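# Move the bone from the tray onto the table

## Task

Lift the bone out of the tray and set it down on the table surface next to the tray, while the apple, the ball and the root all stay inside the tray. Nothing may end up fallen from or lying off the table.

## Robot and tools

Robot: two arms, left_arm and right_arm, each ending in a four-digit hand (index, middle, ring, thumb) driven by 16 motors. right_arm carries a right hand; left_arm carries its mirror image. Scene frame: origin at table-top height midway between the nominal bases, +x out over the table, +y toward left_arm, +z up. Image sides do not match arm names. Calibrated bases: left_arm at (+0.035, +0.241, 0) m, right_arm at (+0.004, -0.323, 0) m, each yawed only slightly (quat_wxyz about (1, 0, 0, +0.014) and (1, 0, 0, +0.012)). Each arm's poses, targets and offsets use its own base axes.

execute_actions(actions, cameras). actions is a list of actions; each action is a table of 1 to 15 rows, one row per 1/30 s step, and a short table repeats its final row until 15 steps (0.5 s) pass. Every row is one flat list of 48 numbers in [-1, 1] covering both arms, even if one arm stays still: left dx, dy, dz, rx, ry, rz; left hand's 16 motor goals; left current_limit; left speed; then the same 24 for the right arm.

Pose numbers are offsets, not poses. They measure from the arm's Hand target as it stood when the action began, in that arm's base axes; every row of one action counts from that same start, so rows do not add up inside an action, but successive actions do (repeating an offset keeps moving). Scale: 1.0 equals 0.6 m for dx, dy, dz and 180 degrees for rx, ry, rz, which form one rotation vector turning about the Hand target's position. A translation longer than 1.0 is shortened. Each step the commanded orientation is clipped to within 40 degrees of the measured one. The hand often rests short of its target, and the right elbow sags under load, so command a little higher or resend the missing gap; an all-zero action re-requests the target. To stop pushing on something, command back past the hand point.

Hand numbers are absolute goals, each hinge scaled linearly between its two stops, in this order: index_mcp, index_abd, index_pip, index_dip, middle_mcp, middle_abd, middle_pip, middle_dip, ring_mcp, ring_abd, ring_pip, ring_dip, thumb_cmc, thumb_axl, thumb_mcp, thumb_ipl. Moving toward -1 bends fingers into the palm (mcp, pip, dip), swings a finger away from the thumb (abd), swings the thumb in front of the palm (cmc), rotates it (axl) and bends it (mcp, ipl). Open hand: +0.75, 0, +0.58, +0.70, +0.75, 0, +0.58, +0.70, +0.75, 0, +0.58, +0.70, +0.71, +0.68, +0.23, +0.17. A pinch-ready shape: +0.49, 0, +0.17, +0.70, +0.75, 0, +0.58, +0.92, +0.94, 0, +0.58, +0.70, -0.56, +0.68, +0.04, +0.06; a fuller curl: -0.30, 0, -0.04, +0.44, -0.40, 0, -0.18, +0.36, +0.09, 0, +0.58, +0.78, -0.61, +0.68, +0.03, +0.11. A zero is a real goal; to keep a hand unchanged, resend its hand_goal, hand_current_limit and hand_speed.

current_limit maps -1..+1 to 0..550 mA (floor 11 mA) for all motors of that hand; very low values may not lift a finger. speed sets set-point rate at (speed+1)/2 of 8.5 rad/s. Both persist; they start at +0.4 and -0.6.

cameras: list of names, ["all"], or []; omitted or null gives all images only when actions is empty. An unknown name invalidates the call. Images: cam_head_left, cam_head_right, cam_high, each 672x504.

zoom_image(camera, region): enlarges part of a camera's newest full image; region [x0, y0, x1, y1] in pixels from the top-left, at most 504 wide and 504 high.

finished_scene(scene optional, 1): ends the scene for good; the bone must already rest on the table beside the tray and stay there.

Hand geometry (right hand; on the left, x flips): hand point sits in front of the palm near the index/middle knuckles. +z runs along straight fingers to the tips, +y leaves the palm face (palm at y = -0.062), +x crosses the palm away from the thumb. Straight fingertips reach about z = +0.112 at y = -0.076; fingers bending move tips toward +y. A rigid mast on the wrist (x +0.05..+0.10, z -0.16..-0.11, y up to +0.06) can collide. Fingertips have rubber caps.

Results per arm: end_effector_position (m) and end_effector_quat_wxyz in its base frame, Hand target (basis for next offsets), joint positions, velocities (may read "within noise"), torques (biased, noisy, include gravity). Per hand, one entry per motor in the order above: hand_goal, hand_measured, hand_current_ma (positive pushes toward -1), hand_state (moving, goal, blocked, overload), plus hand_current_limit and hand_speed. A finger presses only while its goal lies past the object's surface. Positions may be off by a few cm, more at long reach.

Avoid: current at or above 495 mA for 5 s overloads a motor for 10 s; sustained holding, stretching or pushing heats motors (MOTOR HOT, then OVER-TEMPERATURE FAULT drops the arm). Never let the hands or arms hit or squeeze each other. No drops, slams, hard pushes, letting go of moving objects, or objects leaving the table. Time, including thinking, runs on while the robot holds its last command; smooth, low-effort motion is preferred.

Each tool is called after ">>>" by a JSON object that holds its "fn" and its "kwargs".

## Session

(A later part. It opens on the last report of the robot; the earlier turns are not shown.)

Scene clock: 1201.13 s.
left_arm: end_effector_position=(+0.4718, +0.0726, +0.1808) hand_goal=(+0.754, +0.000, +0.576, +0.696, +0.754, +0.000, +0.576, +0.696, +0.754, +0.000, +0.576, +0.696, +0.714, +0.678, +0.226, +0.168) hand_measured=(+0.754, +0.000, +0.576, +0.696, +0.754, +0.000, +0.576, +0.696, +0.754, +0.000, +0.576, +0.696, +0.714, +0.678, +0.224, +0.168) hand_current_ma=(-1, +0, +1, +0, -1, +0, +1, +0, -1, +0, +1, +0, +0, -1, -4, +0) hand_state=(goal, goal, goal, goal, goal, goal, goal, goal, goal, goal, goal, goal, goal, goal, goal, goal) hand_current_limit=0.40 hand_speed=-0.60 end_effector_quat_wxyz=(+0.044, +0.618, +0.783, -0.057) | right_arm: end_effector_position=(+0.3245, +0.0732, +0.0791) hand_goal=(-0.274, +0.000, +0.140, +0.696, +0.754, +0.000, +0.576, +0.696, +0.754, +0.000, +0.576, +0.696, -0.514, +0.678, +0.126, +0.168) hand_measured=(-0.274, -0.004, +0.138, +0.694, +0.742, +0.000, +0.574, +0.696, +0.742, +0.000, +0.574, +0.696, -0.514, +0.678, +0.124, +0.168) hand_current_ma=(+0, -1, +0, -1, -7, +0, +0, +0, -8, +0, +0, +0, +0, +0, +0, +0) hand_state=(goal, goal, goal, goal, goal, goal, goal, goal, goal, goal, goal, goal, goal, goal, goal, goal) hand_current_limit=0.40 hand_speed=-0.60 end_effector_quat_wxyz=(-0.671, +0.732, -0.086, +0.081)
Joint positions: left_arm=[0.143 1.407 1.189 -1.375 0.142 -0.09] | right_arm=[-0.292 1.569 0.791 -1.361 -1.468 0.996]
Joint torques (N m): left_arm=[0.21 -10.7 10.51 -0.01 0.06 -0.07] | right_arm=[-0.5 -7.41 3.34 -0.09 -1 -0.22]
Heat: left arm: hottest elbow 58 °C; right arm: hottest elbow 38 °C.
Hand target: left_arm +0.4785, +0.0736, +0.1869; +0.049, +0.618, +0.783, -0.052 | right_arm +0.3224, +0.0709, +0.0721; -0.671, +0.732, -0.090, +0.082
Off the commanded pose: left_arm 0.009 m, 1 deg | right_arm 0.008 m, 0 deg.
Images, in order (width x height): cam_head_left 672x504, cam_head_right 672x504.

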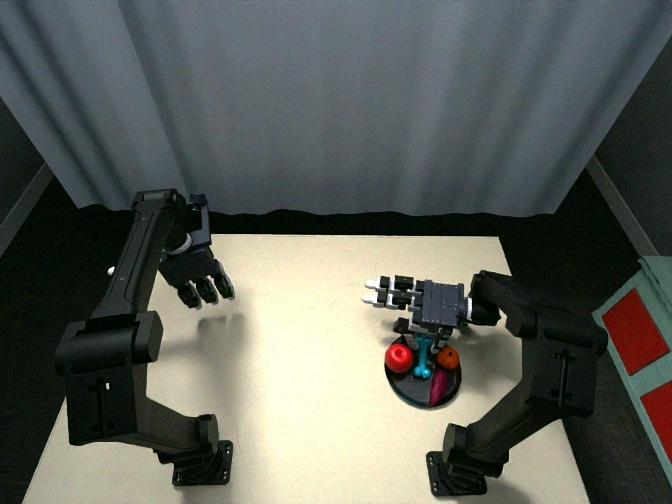

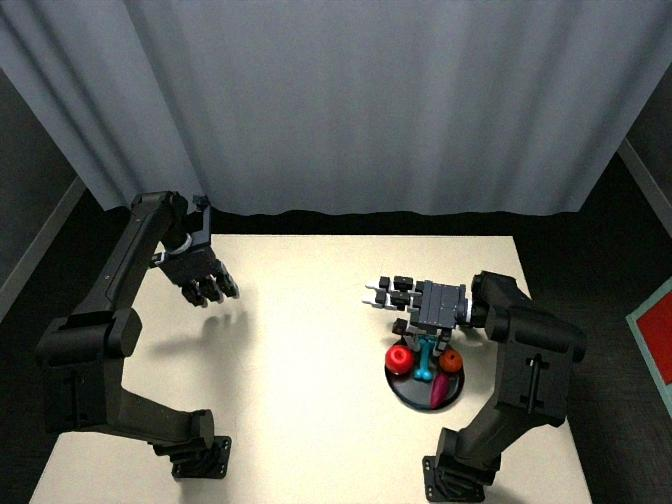

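>>> {"fn": "execute_actions", "kwargs": {"actions": [[[0,0,0,0,0,0,0.754,0,0.576,0.696,0.754,0,0.576,0.696,0.754,0,0.576,0.696,0.714,0.678,0.226,0.168,0.4,-0.6,0,0,-0.0133,0,0,0,-0.274,0,0.139,0.696,0.754,0,0.576,0.696,0.754,0,0.576,0.696,-0.514,0.678,0.125,0.168,0.4,-0.6]],[[0,0,0,0,0,0,0.754,0,0.576,0.696,0.754,0,0.576,0.696,0.754,0,0.576,0.696,0.714,0.678,0.226,0.168,0.4,-0.6,0,0,-0.0117,0,0,0,-0.274,0,0.139,0.696,0.754,0,0.576,0.696,0.754,0,0.576,0.696,-0.514,0.678,0.125,0.168,0.4,-0.6]]], "cameras": ["cam_head_left","cam_head_right"]}}

>>> {"fn": "zoom_image", "kwargs": {"camera": "cam_head_left", "region": [395, 320, 455, 380]}}

>>> {"fn": "zoom_image", "kwargs": {"camera": "cam_head_right", "region": [395, 320, 455, 380]}}

Scene clock: 1225.87 s.
left_arm: end_effector_position=(+0.4718, +0.0726, +0.1808) hand_goal=(+0.754, +0.000, +0.576, +0.696, +0.754, +0.000, +0.576, +0.696, +0.754, +0.000, +0.576, +0.696, +0.714, +0.678, +0.226, +0.168) hand_measured=(+0.754, +0.000, +0.576, +0.696, +0.754, +0.000, +0.576, +0.696, +0.754, +0.000, +0.576, +0.696, +0.714, +0.678, +0.224, +0.168) hand_current_ma=(-1, +0, +1, +0, -1, +0, +1, +0, -1, +0, +1, +0, +0, -1, -4, +0) hand_state=(goal, goal, goal, goal, goal, goal, goal, goal, goal, goal, goal, goal, goal, goal, goal, goal) hand_current_limit=0.40 hand_speed=-0.60 end_effector_quat_wxyz=(+0.044, +0.618, +0.783, -0.057) | right_arm: end_effector_position=(+0.3252, +0.0730, +0.0650) hand_goal=(-0.274, +0.000, +0.140, +0.696, +0.754, +0.000, +0.576, +0.696, +0.754, +0.000, +0.576, +0.696, -0.514, +0.678, +0.126, +0.168) hand_measured=(-0.274, -0.004, +0.138, +0.694, +0.742, +0.000, +0.574, +0.696, +0.742, +0.000, +0.574, +0.696, -0.514, +0.678, +0.124, +0.168) hand_current_ma=(+0, -1, +0, -1, -7, +0, +0, +0, -8, +0, +0, +0, +0, +0, +0, +0) hand_state=(goal, goal, goal, goal, goal, goal, goal, goal, goal, goal, goal, goal, goal, goal, goal, goal) hand_current_limit=0.40 hand_speed=-0.60 end_effector_quat_wxyz=(-0.671, +0.732, -0.083, +0.083)
Joint positions: left_arm=[0.143 1.407 1.189 -1.375 0.142 -0.09] | right_arm=[-0.292 1.601 0.779 -1.317 -1.468 0.99]
Joint torques (N m): left_arm=[0.09 -10.75 10.48 -0.05 0.06 -0.07] | right_arm=[-0.56 -7.18 3.08 0.02 -1 -0.19]
Heat: left arm: hottest elbow 59 °C; right arm: hottest elbow 38 °C.
Hand target: left_arm +0.4785, +0.0736, +0.1869; +0.049, +0.618, +0.783, -0.052 | right_arm +0.3224, +0.0710, +0.0571; -0.671, +0.732, -0.090, +0.082
Off the commanded pose: left_arm 0.009 m, 1 deg | right_arm 0.009 m, 1 deg.
Images, in order (width x height): cam_head_left 672x504, cam_head_right 672x504.

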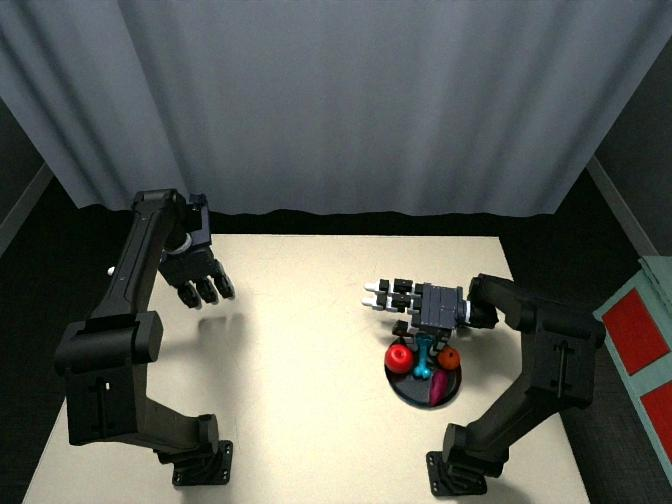

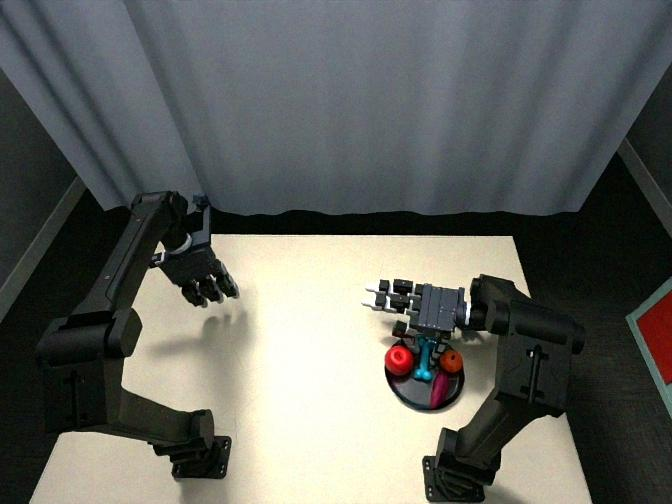

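Scaled by 8.400 from the camera's 672x504 image, which has a finer 960x720 frame.

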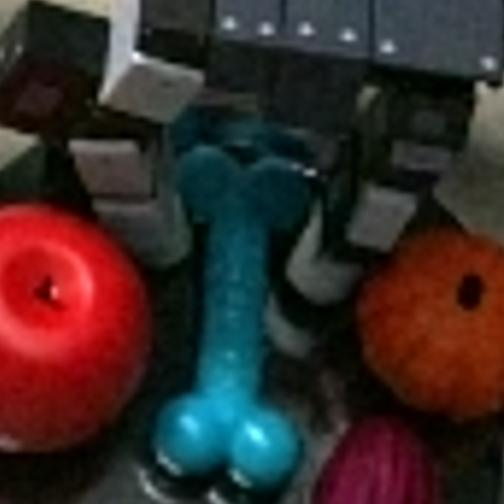

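Scaled by 8.400 from the camera's 672x504 image, which has a finer 960x720 frame.

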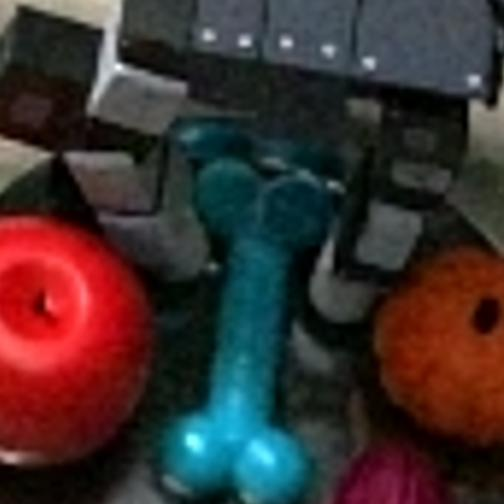

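>>> {"fn": "execute_actions", "kwargs": {"actions": [[[0,0,0,0,0,0,0.754,0,0.576,0.696,0.754,0,0.576,0.696,0.754,0,0.576,0.696,0.714,0.678,0.226,0.168,0.4,-0.6,0,0,-0.007,0,0,0,-0.274,0,0.139,0.696,0.754,0,0.576,0.696,0.754,0,0.576,0.696,-0.514,0.678,0.125,0.168,0.4,-0.9]],[[0,0,0,0,0,0,0.754,0,0.576,0.696,0.754,0,0.576,0.696,0.754,0,0.576,0.696,0.714,0.678,0.226,0.168,0.4,-0.6,0,0,0,0,0,0,-0.33,0,0.139,0.696,0.754,0,0.576,0.696,0.754,0,0.576,0.696,-0.514,0.678,0.06,0.168,0.4,-0.9]]], "cameras": ["cam_head_left","cam_head_right"]}}

>>> {"fn": "zoom_image", "kwargs": {"camera": "cam_head_left", "region": [395, 320, 455, 380]}}

>>> {"fn": "zoom_image", "kwargs": {"camera": "cam_head_right", "region": [395, 320, 455, 380]}}

Scene clock: 1255.27 s.
left_arm: end_effector_position=(+0.4718, +0.0726, +0.1808) hand_goal=(+0.754, +0.000, +0.576, +0.696, +0.754, +0.000, +0.576, +0.696, +0.754, +0.000, +0.576, +0.696, +0.714, +0.678, +0.226, +0.168) hand_measured=(+0.754, +0.000, +0.576, +0.696, +0.754, +0.000, +0.576, +0.696, +0.754, +0.000, +0.576, +0.696, +0.714, +0.678, +0.224, +0.168) hand_current_ma=(-1, +0, +1, +0, -1, +0, +1, +0, -1, +0, +1, +0, +0, -1, -4, +0) hand_state=(goal, goal, goal, goal, goal, goal, goal, goal, goal, goal, goal, goal, goal, goal, goal, goal) hand_current_limit=0.40 hand_speed=-0.60 end_effector_quat_wxyz=(+0.044, +0.618, +0.783, -0.057) | right_arm: end_effector_position=(+0.3263, +0.0721, +0.0625) hand_goal=(-0.330, +0.000, +0.140, +0.696, +0.754, +0.000, +0.576, +0.696, +0.754, +0.000, +0.576, +0.696, -0.514, +0.678, +0.060, +0.168) hand_measured=(-0.318, -0.002, +0.142, +0.696, +0.742, +0.000, +0.574, +0.696, +0.742, +0.000, +0.574, +0.696, -0.514, +0.678, +0.080, +0.174) hand_current_ma=(+7, +0, +0, +0, -7, +0, +0, +0, -8, +0, +0, +0, +0, +0, +24, +3) hand_state=(goal, goal, goal, goal, goal, goal, goal, goal, goal, goal, goal, goal, goal, goal, goal, goal) hand_current_limit=0.40 hand_speed=-0.90 end_effector_quat_wxyz=(-0.670, +0.732, -0.083, +0.085)
Joint positions: left_arm=[0.143 1.407 1.189 -1.375 0.142 -0.09] | right_arm=[-0.294 1.608 0.779 -1.308 -1.468 0.99]
Joint torques (N m): left_arm=[0.15 -10.81 10.52 -0.02 0.08 -0.07] | right_arm=[-0.32 -7 2.81 0.1 -1 -0.21]
Heat: left arm: hottest elbow 59 °C; right arm: hottest elbow 38 °C.
Hand target: left_arm +0.4785, +0.0736, +0.1869; +0.049, +0.618, +0.783, -0.052 | right_arm +0.3225, +0.0709, +0.0530; -0.671, +0.732, -0.090, +0.082
Off the commanded pose: left_arm 0.009 m, 1 deg | right_arm 0.010 m, 1 deg.
Images, in order (width x height): cam_head_left 672x504, cam_head_right 672x504.

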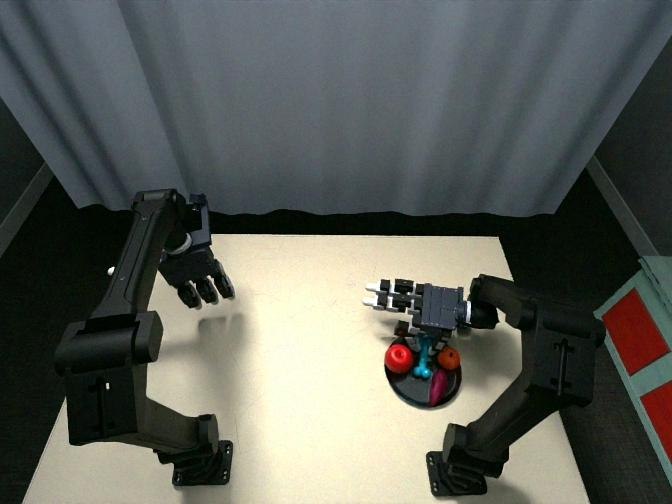

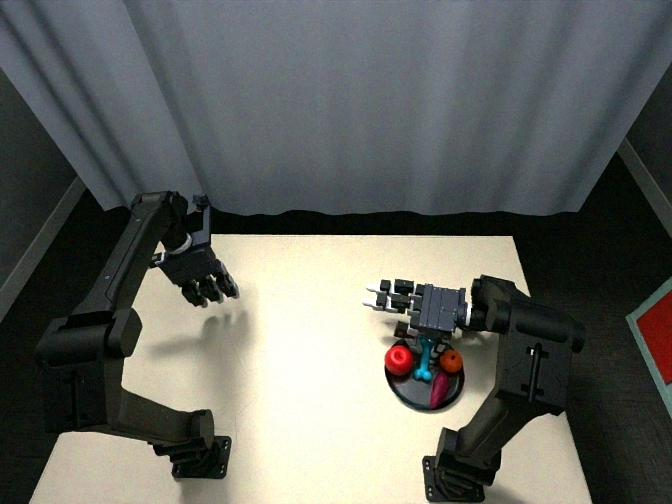

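Scaled by 8.400 from the camera's 672x504 image, which has a finer 960x720 frame.

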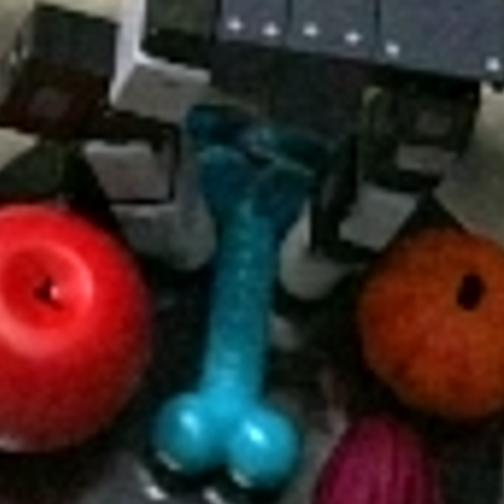

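Scaled by 8.400 from the camera's 672x504 image, which has a finer 960x720 frame.

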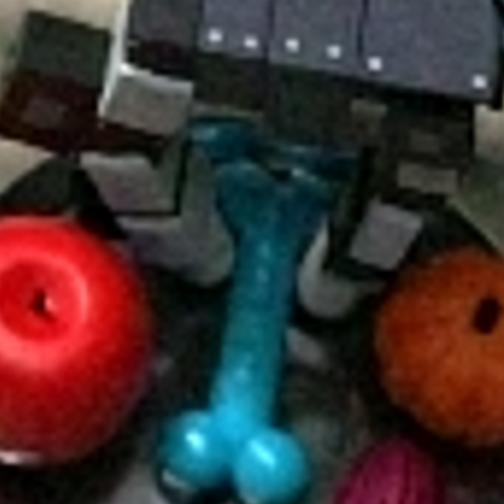

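>>> {"fn": "execute_actions", "kwargs": {"actions": [[[0,0,0,0,0,0,0.754,0,0.576,0.696,0.754,0,0.576,0.696,0.754,0,0.576,0.696,0.714,0.678,0.226,0.168,0.4,-0.6,0,0,0,0,0,0,-0.42,0,0.139,0.696,0.754,0,0.576,0.696,0.754,0,0.576,0.696,-0.514,0.678,-0.04,0.168,0.4,-0.9]],[[0,0,0,0,0,0,0.754,0,0.576,0.696,0.754,0,0.576,0.696,0.754,0,0.576,0.696,0.714,0.678,0.226,0.168,0.4,-0.6,0,0,0,0,0,0,-0.5,0,0.139,0.696,0.754,0,0.576,0.696,0.754,0,0.576,0.696,-0.514,0.678,-0.1,0.168,0.4,-0.9]]], "cameras": ["cam_head_left","cam_head_right"]}}

>>> {"fn": "zoom_image", "kwargs": {"camera": "cam_head_left", "region": [395, 320, 455, 380]}}

>>> {"fn": "zoom_image", "kwargs": {"camera": "cam_head_right", "region": [395, 320, 455, 380]}}

Scene clock: 1268.10 s.
left_arm: end_effector_position=(+0.4718, +0.0726, +0.1808) hand_goal=(+0.754, +0.000, +0.576, +0.696, +0.754, +0.000, +0.576, +0.696, +0.754, +0.000, +0.576, +0.696, +0.714, +0.678, +0.226, +0.168) hand_measured=(+0.754, +0.000, +0.576, +0.696, +0.754, +0.000, +0.576, +0.696, +0.754, +0.000, +0.576, +0.696, +0.714, +0.678, +0.224, +0.168) hand_current_ma=(-1, +0, +1, +0, -1, +0, +1, +0, -1, +0, +1, +0, +0, -1, -4, +0) hand_state=(goal, goal, goal, goal, goal, goal, goal, goal, goal, goal, goal, goal, goal, goal, goal, goal) hand_current_limit=0.40 hand_speed=-0.60 end_effector_quat_wxyz=(+0.044, +0.618, +0.783, -0.057) | right_arm: end_effector_position=(+0.3263, +0.0719, +0.0625) hand_goal=(-0.500, +0.000, +0.140, +0.696, +0.754, +0.000, +0.576, +0.696, +0.754, +0.000, +0.576, +0.696, -0.514, +0.678, -0.100, +0.168) hand_measured=(-0.338, +0.000, +0.162, +0.706, +0.742, +0.000, +0.574, +0.696, +0.742, +0.000, +0.574, +0.696, -0.514, +0.678, +0.056, +0.196) hand_current_ma=(+385, +0, +18, +4, -7, +0, +0, +0, -8, +0, +0, +0, +0, +0, +385, +43) hand_state=(blocked, goal, blocked, goal, goal, goal, goal, goal, goal, goal, goal, goal, goal, goal, blocked, blocked) hand_current_limit=0.40 hand_speed=-0.90 end_effector_quat_wxyz=(-0.670, +0.732, -0.084, +0.085)
Joint positions: left_arm=[0.143 1.407 1.189 -1.375 0.142 -0.09] | right_arm=[-0.295 1.608 0.779 -1.308 -1.468 0.99]
Joint torques (N m): left_arm=[0.03 -10.87 10.48 -0.01 0.08 -0.07] | right_arm=[-0.21 -6.95 2.85 0.08 -0.98 -0.21]
Heat: left arm: hottest elbow 59 °C; right arm: hottest elbow 38 °C.
Hand target: left_arm +0.4785, +0.0736, +0.1869; +0.049, +0.618, +0.783, -0.052 | right_arm +0.3225, +0.0709, +0.0529; -0.671, +0.732, -0.090, +0.082
Off the commanded pose: left_arm 0.009 m, 1 deg | right_arm 0.010 m, 1 deg.
Images, in order (width x height): cam_head_left 672x504, cam_head_right 672x504.

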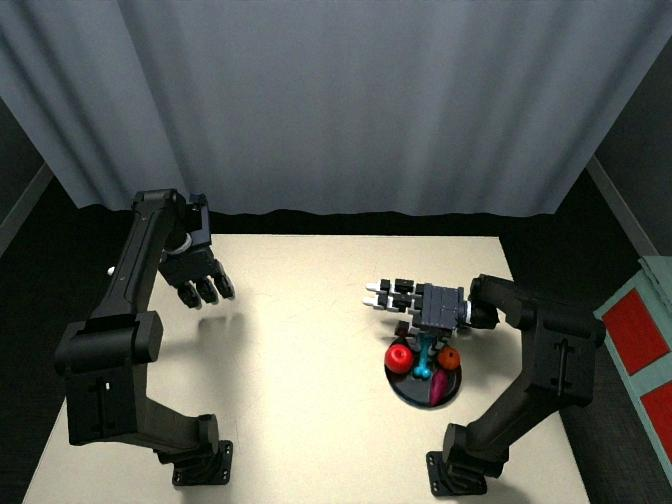

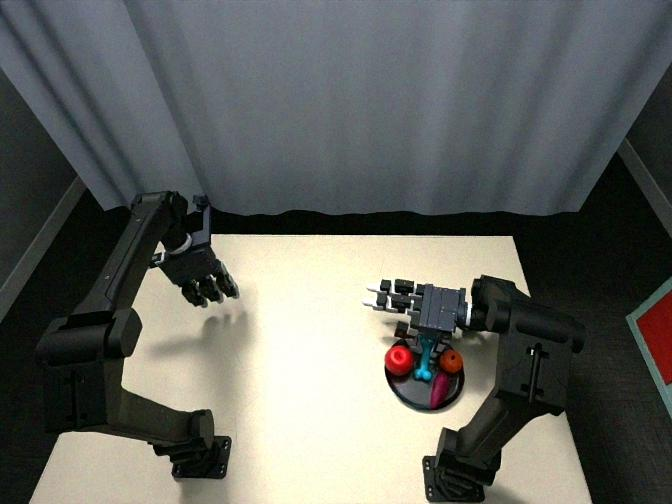

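Scaled by 8.400 from the camera's 672x504 image, which has a finer 960x720 frame.

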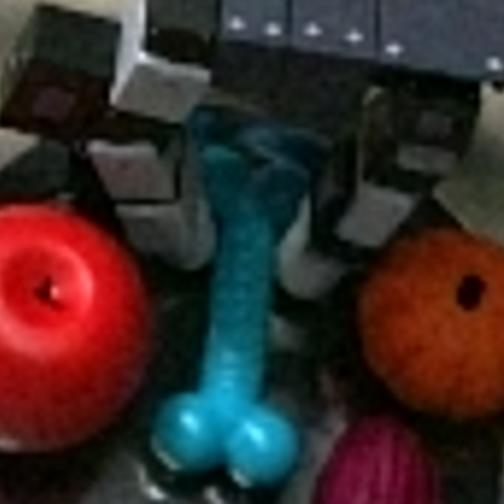

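Scaled by 8.400 from the camera's 672x504 image, which has a finer 960x720 frame.

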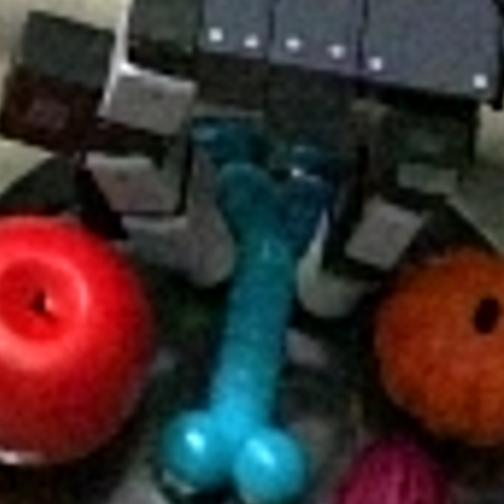

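>>> {"fn": "execute_actions", "kwargs": {"actions": [[[0,0,0,0,0,0,0.754,0,0.576,0.696,0.754,0,0.576,0.696,0.754,0,0.576,0.696,0.714,0.678,0.226,0.168,0.4,-0.6,0,0,0.025,0,0,0,-0.5,0,0.139,0.696,0.754,0,0.576,0.696,0.754,0,0.576,0.696,-0.514,0.678,-0.1,0.168,0.4,-0.9]],[[0,0,0,0,0,0,0.754,0,0.576,0.696,0.754,0,0.576,0.696,0.754,0,0.576,0.696,0.714,0.678,0.226,0.168,0.4,-0.6,0,0,0.033,0,0,0,-0.5,0,0.139,0.696,0.754,0,0.576,0.696,0.754,0,0.576,0.696,-0.514,0.678,-0.1,0.168,0.4,-0.9]]], "cameras": ["cam_head_left","cam_head_right"]}}

>>> {"fn": "zoom_image", "kwargs": {"camera": "cam_head_left", "region": [385, 310, 465, 390]}}

>>> {"fn": "zoom_image", "kwargs": {"camera": "cam_head_right", "region": [385, 310, 465, 390]}}

Scene clock: 1280.27 s.
left_arm: end_effector_position=(+0.4718, +0.0726, +0.1808) hand_goal=(+0.754, +0.000, +0.576, +0.696, +0.754, +0.000, +0.576, +0.696, +0.754, +0.000, +0.576, +0.696, +0.714, +0.678, +0.226, +0.168) hand_measured=(+0.754, +0.000, +0.576, +0.696, +0.754, +0.000, +0.576, +0.696, +0.754, +0.000, +0.576, +0.696, +0.714, +0.678, +0.224, +0.168) hand_current_ma=(-1, +0, +1, +0, -1, +0, +1, +0, -1, +0, +1, +0, +0, -1, -4, +0) hand_state=(goal, goal, goal, goal, goal, goal, goal, goal, goal, goal, goal, goal, goal, goal, goal, goal) hand_current_limit=0.40 hand_speed=-0.60 end_effector_quat_wxyz=(+0.044, +0.618, +0.783, -0.057) | right_arm: end_effector_position=(+0.3187, +0.0739, +0.0787) hand_goal=(-0.500, +0.000, +0.140, +0.696, +0.754, +0.000, +0.576, +0.696, +0.754, +0.000, +0.576, +0.696, -0.514, +0.678, -0.100, +0.168) hand_measured=(-0.340, -0.010, +0.186, +0.724, +0.742, +0.000, +0.574, +0.696, +0.742, +0.000, +0.574, +0.696, -0.518, +0.678, +0.034, +0.196) hand_current_ma=(+385, -4, +62, +28, -7, +0, +0, +0, -8, +0, +0, +0, -2, +0, +385, +43) hand_state=(blocked, goal, blocked, blocked, goal, goal, goal, goal, goal, goal, goal, goal, goal, goal, blocked, blocked) hand_current_limit=0.40 hand_speed=-0.90 end_effector_quat_wxyz=(-0.671, +0.732, -0.091, +0.077)
Joint positions: left_arm=[0.143 1.407 1.189 -1.375 0.142 -0.09] | right_arm=[-0.295 1.564 0.779 -1.372 -1.466 0.99]
Joint torques (N m): left_arm=[0.26 -10.93 10.5 -0.02 0.07 -0.07] | right_arm=[-0.26 -9.58 5.14 -1.42 -1.04 -0.08]
Heat: left arm: hottest elbow 59 °C; right arm: hottest elbow 38 °C.
Hand target: left_arm +0.4785, +0.0736, +0.1869; +0.049, +0.618, +0.783, -0.052 | right_arm +0.3225, +0.0709, +0.0877; -0.671, +0.732, -0.090, +0.082
Off the commanded pose: left_arm 0.009 m, 1 deg | right_arm 0.010 m, 1 deg.
Images, in order (width x height): cam_head_left 672x504, cam_head_right 672x504.

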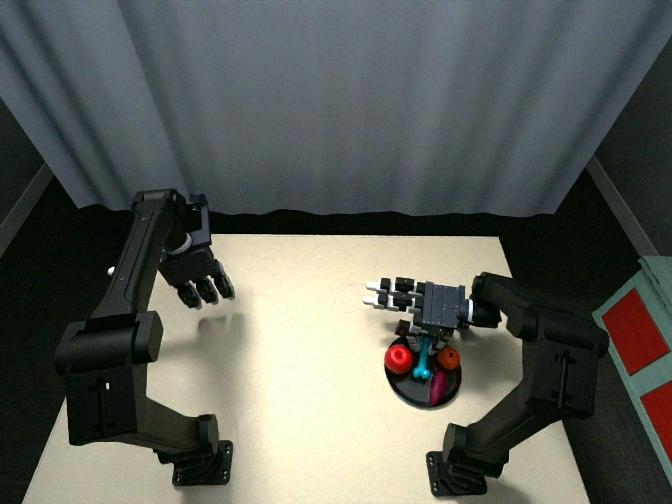

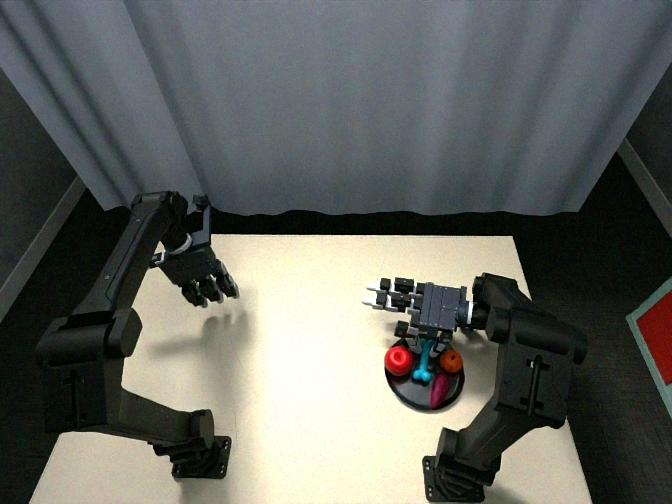

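Scaled by 6.300 from the camera's 672x504 image, which has a finer 960x720 frame.

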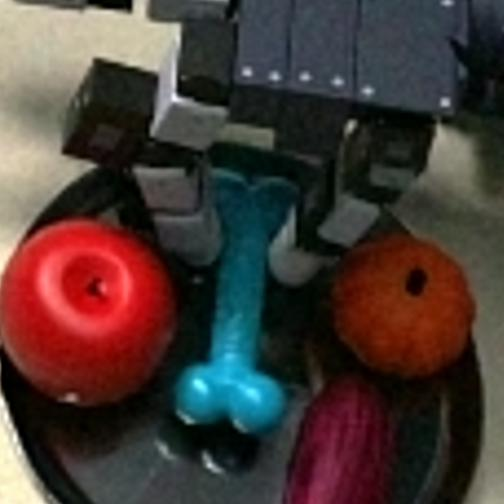

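Scaled by 6.300 from the camera's 672x504 image, which has a finer 960x720 frame.

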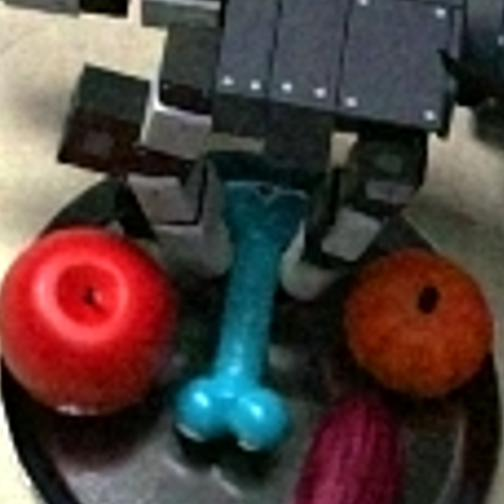

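>>> {"fn": "execute_actions", "kwargs": {"actions": [[[0,0,0,0,0,0,0.754,0,0.576,0.696,0.754,0,0.576,0.696,0.754,0,0.576,0.696,0.714,0.678,0.226,0.168,0.4,-0.6,0,0,0.03,0,0,0,-0.5,0,0.139,0.696,0.754,0,0.576,0.696,0.754,0,0.576,0.696,-0.514,0.678,-0.13,0.168,0.65,-0.9]],[[0,0,0,0,0,0,0.754,0,0.576,0.696,0.754,0,0.576,0.696,0.754,0,0.576,0.696,0.714,0.678,0.226,0.168,0.4,-0.6,0,0,0.035,0,0,0,-0.5,0,0.139,0.696,0.754,0,0.576,0.696,0.754,0,0.576,0.696,-0.514,0.678,-0.13,0.168,0.65,-0.9]]], "cameras": ["cam_head_left","cam_head_right"]}}

>>> {"fn": "zoom_image", "kwargs": {"camera": "cam_head_left", "region": [385, 290, 485, 390]}}

>>> {"fn": "zoom_image", "kwargs": {"camera": "cam_head_right", "region": [385, 290, 485, 390]}}

Scene clock: 1318.93 s.
left_arm: end_effector_position=(+0.4718, +0.0726, +0.1808) hand_goal=(+0.754, +0.000, +0.576, +0.696, +0.754, +0.000, +0.576, +0.696, +0.754, +0.000, +0.576, +0.696, +0.714, +0.678, +0.226, +0.168) hand_measured=(+0.754, +0.000, +0.576, +0.696, +0.754, +0.000, +0.576, +0.696, +0.754, +0.000, +0.576, +0.696, +0.714, +0.678, +0.224, +0.168) hand_current_ma=(-1, +0, +1, +0, -1, +0, +1, +0, -1, +0, +1, +0, +0, -1, -4, +0) hand_state=(goal, goal, goal, goal, goal, goal, goal, goal, goal, goal, goal, goal, goal, goal, goal, goal) hand_current_limit=0.40 hand_speed=-0.60 end_effector_quat_wxyz=(+0.044, +0.618, +0.783, -0.057) | right_arm: end_effector_position=(+0.3085, +0.0770, +0.1116) hand_goal=(-0.500, +0.000, +0.140, +0.696, +0.754, +0.000, +0.576, +0.696, +0.754, +0.000, +0.576, +0.696, -0.514, +0.678, -0.130, +0.168) hand_measured=(-0.338, -0.010, +0.192, +0.728, +0.742, +0.000, +0.574, +0.696, +0.742, +0.000, +0.574, +0.696, -0.518, +0.678, +0.026, +0.198) hand_current_ma=(+454, -4, +77, +34, -7, +0, +0, +0, -8, +0, +0, +0, -1, +0, +454, +52) hand_state=(blocked, goal, blocked, blocked, goal, goal, goal, goal, goal, goal, goal, goal, goal, goal, blocked, blocked) hand_current_limit=0.65 hand_speed=-0.90 end_effector_quat_wxyz=(-0.673, +0.730, -0.099, +0.068)
Joint positions: left_arm=[0.143 1.407 1.189 -1.375 0.142 -0.09] | right_arm=[-0.295 1.48 0.792 -1.487 -1.466 0.998]
Joint torques (N m): left_arm=[0.09 -10.81 10.5 0.01 0.08 -0.07] | right_arm=[-0.21 -8.82 7.8 -1.18 -1.03 -0.06]
Heat: left arm: hottest elbow 59 °C; right arm: hottest elbow 40 °C.
Hand target: left_arm +0.4785, +0.0736, +0.1869; +0.049, +0.618, +0.783, -0.052 | right_arm +0.3225, +0.0709, +0.1268; -0.671, +0.732, -0.090, +0.082
Off the commanded pose: left_arm 0.009 m, 1 deg | right_arm 0.021 m, 2 deg.
Images, in order (width x height): cam_head_left 672x504, cam_head_right 672x504.

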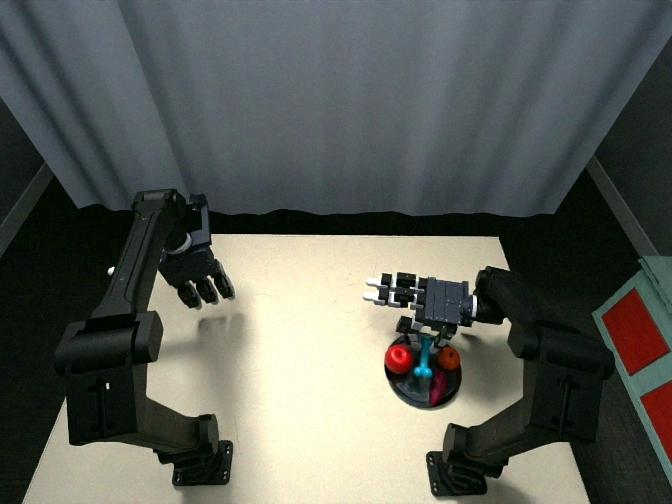

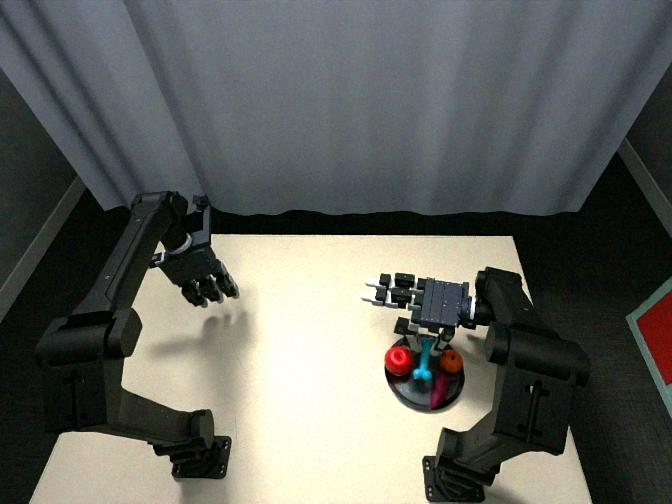

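Scaled by 5.040 from the camera's 672x504 image, which has a finer 960x720 frame.

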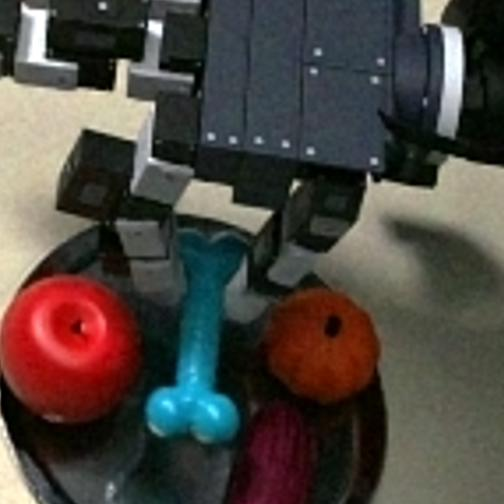

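Scaled by 5.040 from the camera's 672x504 image, which has a finer 960x720 frame.

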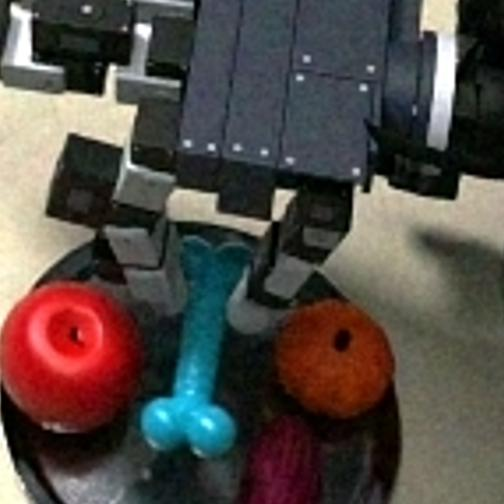

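>>> {"fn": "execute_actions", "kwargs": {"actions": [[[0,0,0,0,0,0,0.754,0,0.576,0.696,0.754,0,0.576,0.696,0.754,0,0.576,0.696,0.714,0.678,0.226,0.168,0.4,-0.6,0.0167,0,0.05,0,0,0,-0.5,0,0.139,0.696,0.754,0,0.576,0.696,0.754,0,0.576,0.696,-0.514,0.678,-0.13,0.168,0.65,-0.9]],[[0,0,0,0,0,0,0.754,0,0.576,0.696,0.754,0,0.576,0.696,0.754,0,0.576,0.696,0.714,0.678,0.226,0.168,0.4,-0.6,0.05,0,0.042,0,0,0.006,-0.5,0,0.139,0.696,0.754,0,0.576,0.696,0.754,0,0.576,0.696,-0.514,0.678,-0.13,0.168,0.65,-0.9]],[[0,0,0,0,0,0,0.754,0,0.576,0.696,0.754,0,0.576,0.696,0.754,0,0.576,0.696,0.714,0.678,0.226,0.168,0.4,-0.6,0.067,0,0,0,0,0.008,-0.5,0,0.139,0.696,0.754,0,0.576,0.696,0.754,0,0.576,0.696,-0.514,0.678,-0.13,0.168,0.65,-0.9]],[[0,0,0,0,0,0,0.754,0,0.576,0.696,0.754,0,0.576,0.696,0.754,0,0.576,0.696,0.714,0.678,0.226,0.168,0.4,-0.6,0.075,0,0,0,0,0.008,-0.5,0,0.139,0.696,0.754,0,0.576,0.696,0.754,0,0.576,0.696,-0.514,0.678,-0.13,0.168,0.65,-0.9]],[[0,0,0,0,0,0,0.754,0,0.576,0.696,0.754,0,0.576,0.696,0.754,0,0.576,0.696,0.714,0.678,0.226,0.168,0.4,-0.6,0.058,0,0,0,0,0.008,-0.5,0,0.139,0.696,0.754,0,0.576,0.696,0.754,0,0.576,0.696,-0.514,0.678,-0.13,0.168,0.65,-0.9]]], "cameras": ["all"]}}

>>> {"fn": "zoom_image", "kwargs": {"camera": "cam_head_left", "region": [365, 220, 485, 340]}}

>>> {"fn": "zoom_image", "kwargs": {"camera": "cam_high", "region": [305, 220, 465, 370]}}

Scene clock: 1376.70 s.
left_arm: end_effector_position=(+0.4718, +0.0726, +0.1808) hand_goal=(+0.754, +0.000, +0.576, +0.696, +0.754, +0.000, +0.576, +0.696, +0.754, +0.000, +0.576, +0.696, +0.714, +0.678, +0.226, +0.168) hand_measured=(+0.754, +0.000, +0.576, +0.696, +0.754, +0.000, +0.576, +0.696, +0.754, +0.000, +0.576, +0.696, +0.714, +0.678, +0.224, +0.168) hand_current_ma=(-1, +0, +1, +0, -1, +0, +1, +0, -1, +0, +1, +0, +0, -1, -4, +0) hand_state=(goal, goal, goal, goal, goal, goal, goal, goal, goal, goal, goal, goal, goal, goal, goal, goal) hand_current_limit=0.40 hand_speed=-0.60 end_effector_quat_wxyz=(+0.044, +0.618, +0.783, -0.057) | right_arm: end_effector_position=(+0.4684, +0.0697, +0.1728) hand_goal=(-0.500, +0.000, +0.140, +0.696, +0.754, +0.000, +0.576, +0.696, +0.754, +0.000, +0.576, +0.696, -0.514, +0.678, -0.130, +0.168) hand_measured=(-0.338, -0.004, +0.192, +0.728, +0.742, +0.000, +0.574, +0.696, +0.742, +0.000, +0.574, +0.696, -0.514, +0.678, +0.024, +0.198) hand_current_ma=(+454, -1, +78, +35, -7, +0, +0, +0, -8, +0, +0, +0, +0, +0, +454, +52) hand_state=(blocked, goal, blocked, blocked, goal, goal, goal, goal, goal, goal, goal, goal, goal, goal, blocked, blocked) hand_current_limit=0.65 hand_speed=-0.90 end_effector_quat_wxyz=(-0.672, +0.736, -0.066, +0.050)
Joint positions: left_arm=[0.143 1.407 1.189 -1.375 0.142 -0.09] | right_arm=[-0.205 1.747 1.339 -1.589 -1.471 1.158]
Joint torques (N m): left_arm=[0.21 -10.7 10.54 -0.02 0.08 -0.07] | right_arm=[0.97 -12.16 9.8 -0.79 -1.18 -0.08]
Heat: left arm: hottest elbow 59 °C; right arm: hottest elbow 42 °C.
Hand target: left_arm +0.4785, +0.0736, +0.1869; +0.049, +0.618, +0.783, -0.052 | right_arm +0.4825, +0.0709, +0.1819; -0.674, +0.735, -0.055, +0.050
Off the commanded pose: left_arm 0.009 m, 1 deg | right_arm 0.017 m, 1 deg.

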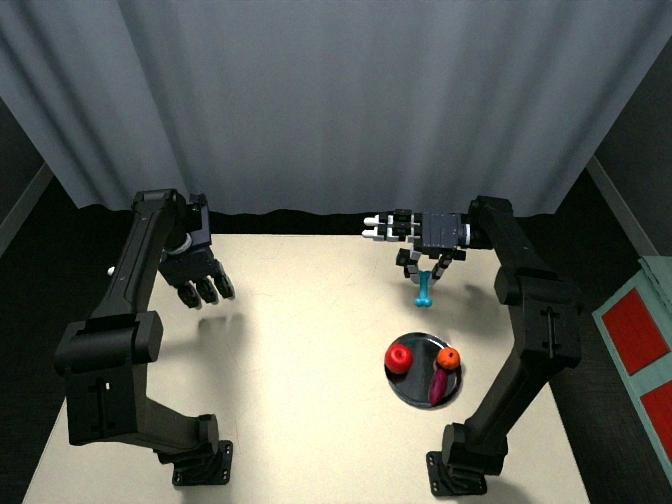

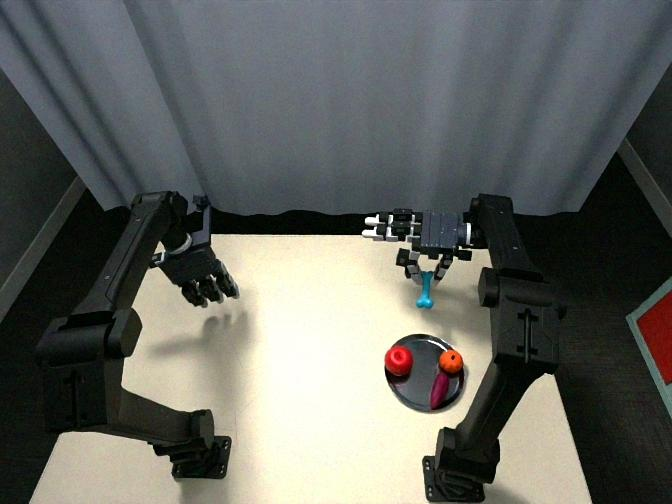

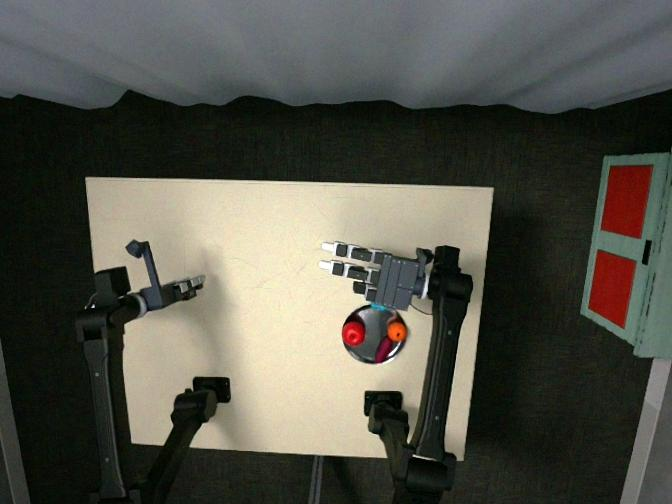

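Scaled by 4.200 from the camera's 672x504 image, which has a finer 960x720 frame.

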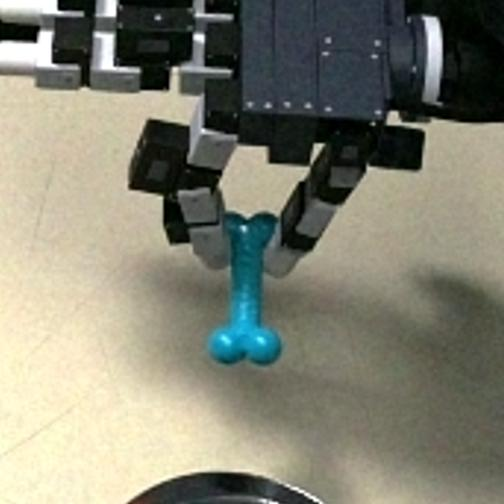

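Scaled by 3.150 from the camera's 672x504 image, which has a finer 960x720 frame.

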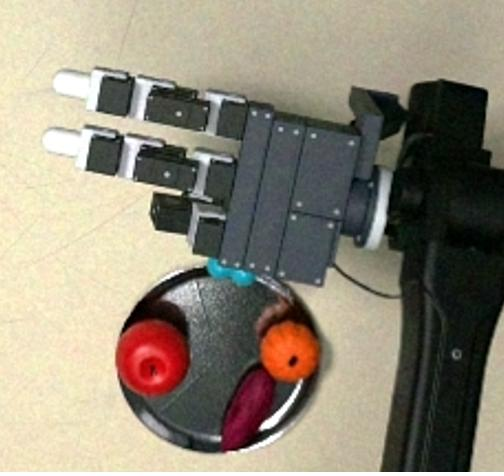

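>>> {"fn": "execute_actions", "kwargs": {"actions": [[[0,0,0,0,0,0,0.754,0,0.576,0.696,0.754,0,0.576,0.696,0.754,0,0.576,0.696,0.714,0.678,0.226,0.168,0.4,-0.6,0.02,0,-0.07,0,0,0,-0.5,0,0.139,0.696,0.754,0,0.576,0.696,0.754,0,0.576,0.696,-0.514,0.678,-0.13,0.168,0.65,-0.9]],[[0,0,0,0,0,0,0.754,0,0.576,0.696,0.754,0,0.576,0.696,0.754,0,0.576,0.696,0.714,0.678,0.226,0.168,0.4,-0.6,0,0,-0.07,0,0,0,-0.5,0,0.139,0.696,0.754,0,0.576,0.696,0.754,0,0.576,0.696,-0.514,0.678,-0.13,0.168,0.65,-0.9]],[[0,0,0,0,0,0,0.754,0,0.576,0.696,0.754,0,0.576,0.696,0.754,0,0.576,0.696,0.714,0.678,0.226,0.168,0.4,-0.6,0,0,-0.03,0,0,0,-0.5,0,0.139,0.696,0.754,0,0.576,0.696,0.754,0,0.576,0.696,-0.514,0.678,-0.13,0.168,0.65,-0.9]]], "cameras": ["cam_head_left","cam_head_right"]}}

>>> {"fn": "zoom_image", "kwargs": {"camera": "cam_head_left", "region": [375, 240, 475, 340]}}

Scene clock: 1401.57 s.
left_arm: end_effector_position=(+0.4718, +0.0726, +0.1808) hand_goal=(+0.754, +0.000, +0.576, +0.696, +0.754, +0.000, +0.576, +0.696, +0.754, +0.000, +0.576, +0.696, +0.714, +0.678, +0.226, +0.168) hand_measured=(+0.754, +0.000, +0.576, +0.696, +0.754, +0.000, +0.576, +0.696, +0.754, +0.000, +0.576, +0.696, +0.714, +0.678, +0.224, +0.168) hand_current_ma=(-1, +0, +1, +0, -1, +0, +1, +0, -1, +0, +1, +0, +0, -1, -4, +0) hand_state=(goal, goal, goal, goal, goal, goal, goal, goal, goal, goal, goal, goal, goal, goal, goal, goal) hand_current_limit=0.40 hand_speed=-0.60 end_effector_quat_wxyz=(+0.044, +0.618, +0.783, -0.057) | right_arm: end_effector_position=(+0.4965, +0.0656, +0.0892) hand_goal=(-0.500, +0.000, +0.140, +0.696, +0.754, +0.000, +0.576, +0.696, +0.754, +0.000, +0.576, +0.696, -0.514, +0.678, -0.130, +0.168) hand_measured=(-0.338, -0.004, +0.192, +0.728, +0.742, +0.000, +0.574, +0.696, +0.742, +0.000, +0.574, +0.696, -0.514, +0.678, +0.024, +0.198) hand_current_ma=(+454, -1, +79, +35, -7, +0, +0, +0, -8, +0, +0, +0, +0, +0, +454, +52) hand_state=(blocked, goal, blocked, blocked, goal, goal, goal, goal, goal, goal, goal, goal, goal, goal, blocked, blocked) hand_current_limit=0.65 hand_speed=-0.90 end_effector_quat_wxyz=(-0.672, +0.736, -0.054, +0.057)
Joint positions: left_arm=[0.143 1.407 1.189 -1.375 0.142 -0.09] | right_arm=[-0.202 1.916 1.34 -1.445 -1.471 1.107]
Joint torques (N m): left_arm=[0.21 -10.93 10.45 -0.05 0.07 -0.08] | right_arm=[1.08 -13.68 4.6 0.28 -1.25 -0.14]
Heat: left arm: hottest elbow 59 °C; right arm: hottest elbow 47 °C.
Hand target: left_arm +0.4785, +0.0736, +0.1869; +0.049, +0.618, +0.783, -0.052 | right_arm +0.4945, +0.0709, +0.0800; -0.674, +0.735, -0.055, +0.050
Off the commanded pose: left_arm 0.009 m, 1 deg | right_arm 0.011 m, 1 deg.
Images, in order (width x height): cam_head_left 672x504, cam_head_right 672x504.

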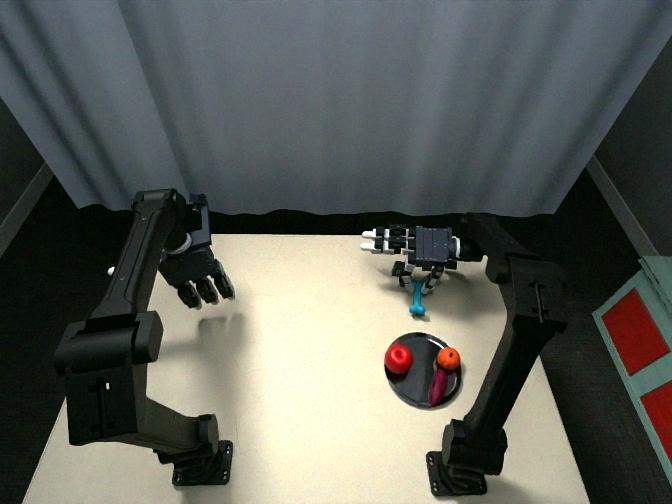

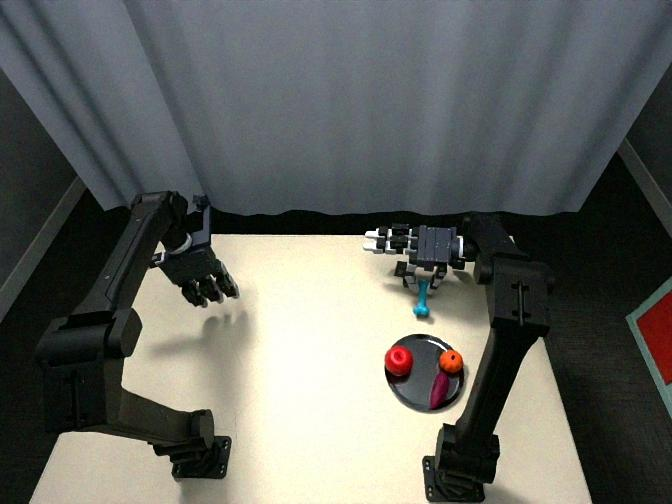

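Scaled by 5.040 from the camera's 672x504 image, which has a finer 960x720 frame.

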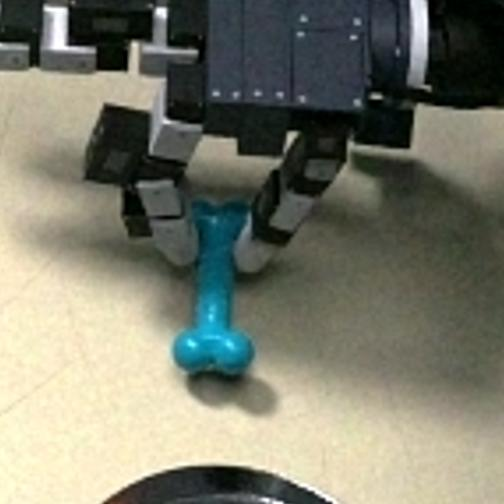

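>>> {"fn": "execute_actions", "kwargs": {"actions": [[[0,0,0,0,0,0,0.754,0,0.576,0.696,0.754,0,0.576,0.696,0.754,0,0.576,0.696,0.714,0.678,0.226,0.168,0.4,-0.6,0,0,-0.02,0,0,0,-0.5,0,0.139,0.696,0.754,0,0.576,0.696,0.754,0,0.576,0.696,-0.514,0.678,-0.13,0.168,0.65,-0.9]],[[0,0,0,0,0,0,0.754,0,0.576,0.696,0.754,0,0.576,0.696,0.754,0,0.576,0.696,0.714,0.678,0.226,0.168,0.4,-0.6,0,0,-0.012,0,0,0,-0.5,0,0.139,0.696,0.754,0,0.576,0.696,0.754,0,0.576,0.696,-0.514,0.678,-0.13,0.168,0.65,-0.9]]], "cameras": ["cam_head_left","cam_head_right"]}}

>>> {"fn": "zoom_image", "kwargs": {"camera": "cam_head_left", "region": [385, 260, 455, 330]}}

Scene clock: 1417.93 s.
left_arm: end_effector_position=(+0.4718, +0.0726, +0.1808) hand_goal=(+0.754, +0.000, +0.576, +0.696, +0.754, +0.000, +0.576, +0.696, +0.754, +0.000, +0.576, +0.696, +0.714, +0.678, +0.226, +0.168) hand_measured=(+0.754, +0.000, +0.576, +0.696, +0.754, +0.000, +0.576, +0.696, +0.754, +0.000, +0.576, +0.696, +0.714, +0.678, +0.224, +0.168) hand_current_ma=(-1, +0, +1, +0, -1, +0, +1, +0, -1, +0, +1, +0, +0, -1, -4, +0) hand_state=(goal, goal, goal, goal, goal, goal, goal, goal, goal, goal, goal, goal, goal, goal, goal, goal) hand_current_limit=0.40 hand_speed=-0.60 end_effector_quat_wxyz=(+0.044, +0.618, +0.783, -0.057) | right_arm: end_effector_position=(+0.4989, +0.0651, +0.0729) hand_goal=(-0.500, +0.000, +0.140, +0.696, +0.754, +0.000, +0.576, +0.696, +0.754, +0.000, +0.576, +0.696, -0.514, +0.678, -0.130, +0.168) hand_measured=(-0.338, -0.004, +0.194, +0.728, +0.742, +0.000, +0.574, +0.696, +0.742, +0.000, +0.574, +0.696, -0.514, +0.678, +0.024, +0.198) hand_current_ma=(+454, -1, +79, +36, -7, +0, +0, +0, -8, +0, +0, +0, +0, +0, +454, +52) hand_state=(blocked, goal, blocked, blocked, goal, goal, goal, goal, goal, goal, goal, goal, goal, goal, blocked, blocked) hand_current_limit=0.65 hand_speed=-0.90 end_effector_quat_wxyz=(-0.672, +0.736, -0.051, +0.060)
Joint positions: left_arm=[0.143 1.407 1.189 -1.375 0.142 -0.09] | right_arm=[-0.202 1.941 1.332 -1.403 -1.471 1.107]
Joint torques (N m): left_arm=[-0.15 -10.81 10.48 0.01 0.08 -0.07] | right_arm=[0.97 -13.27 4.07 0.13 -1.25 -0.14]
Heat: left arm: hottest elbow 59 °C; right arm: hottest elbow 45 °C.
Hand target: left_arm +0.4785, +0.0736, +0.1869; +0.049, +0.618, +0.783, -0.052 | right_arm +0.4945, +0.0709, +0.0607; -0.674, +0.735, -0.055, +0.050
Off the commanded pose: left_arm 0.009 m, 1 deg | right_arm 0.014 m, 1 deg.
Images, in order (width x height): cam_head_left 672x504, cam_head_right 672x504.

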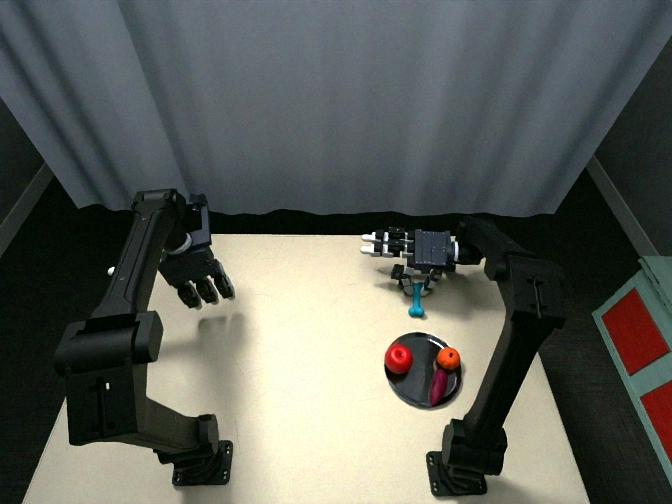

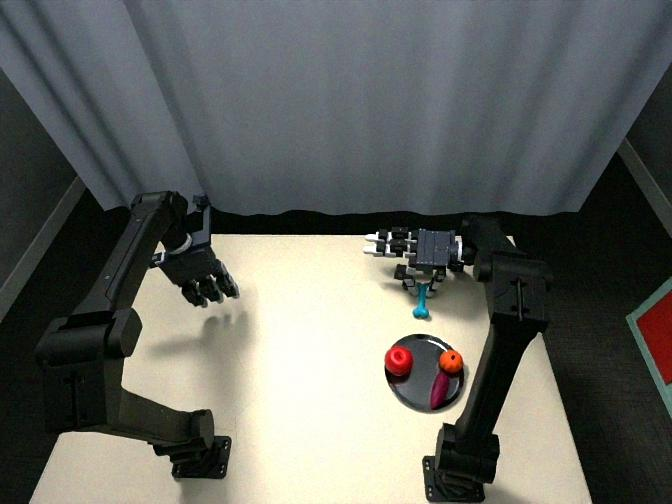

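Scaled by 7.200 from the camera's 672x504 image, which has a finer 960x720 frame.

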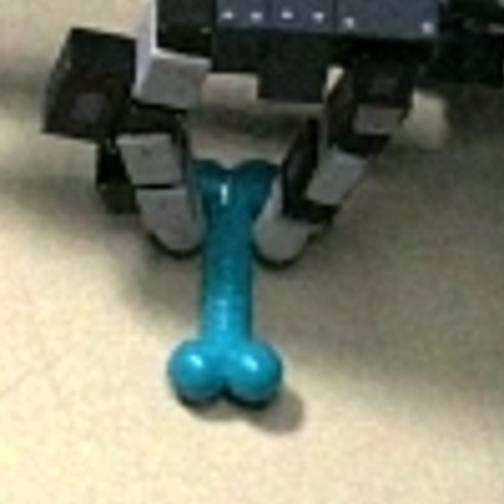

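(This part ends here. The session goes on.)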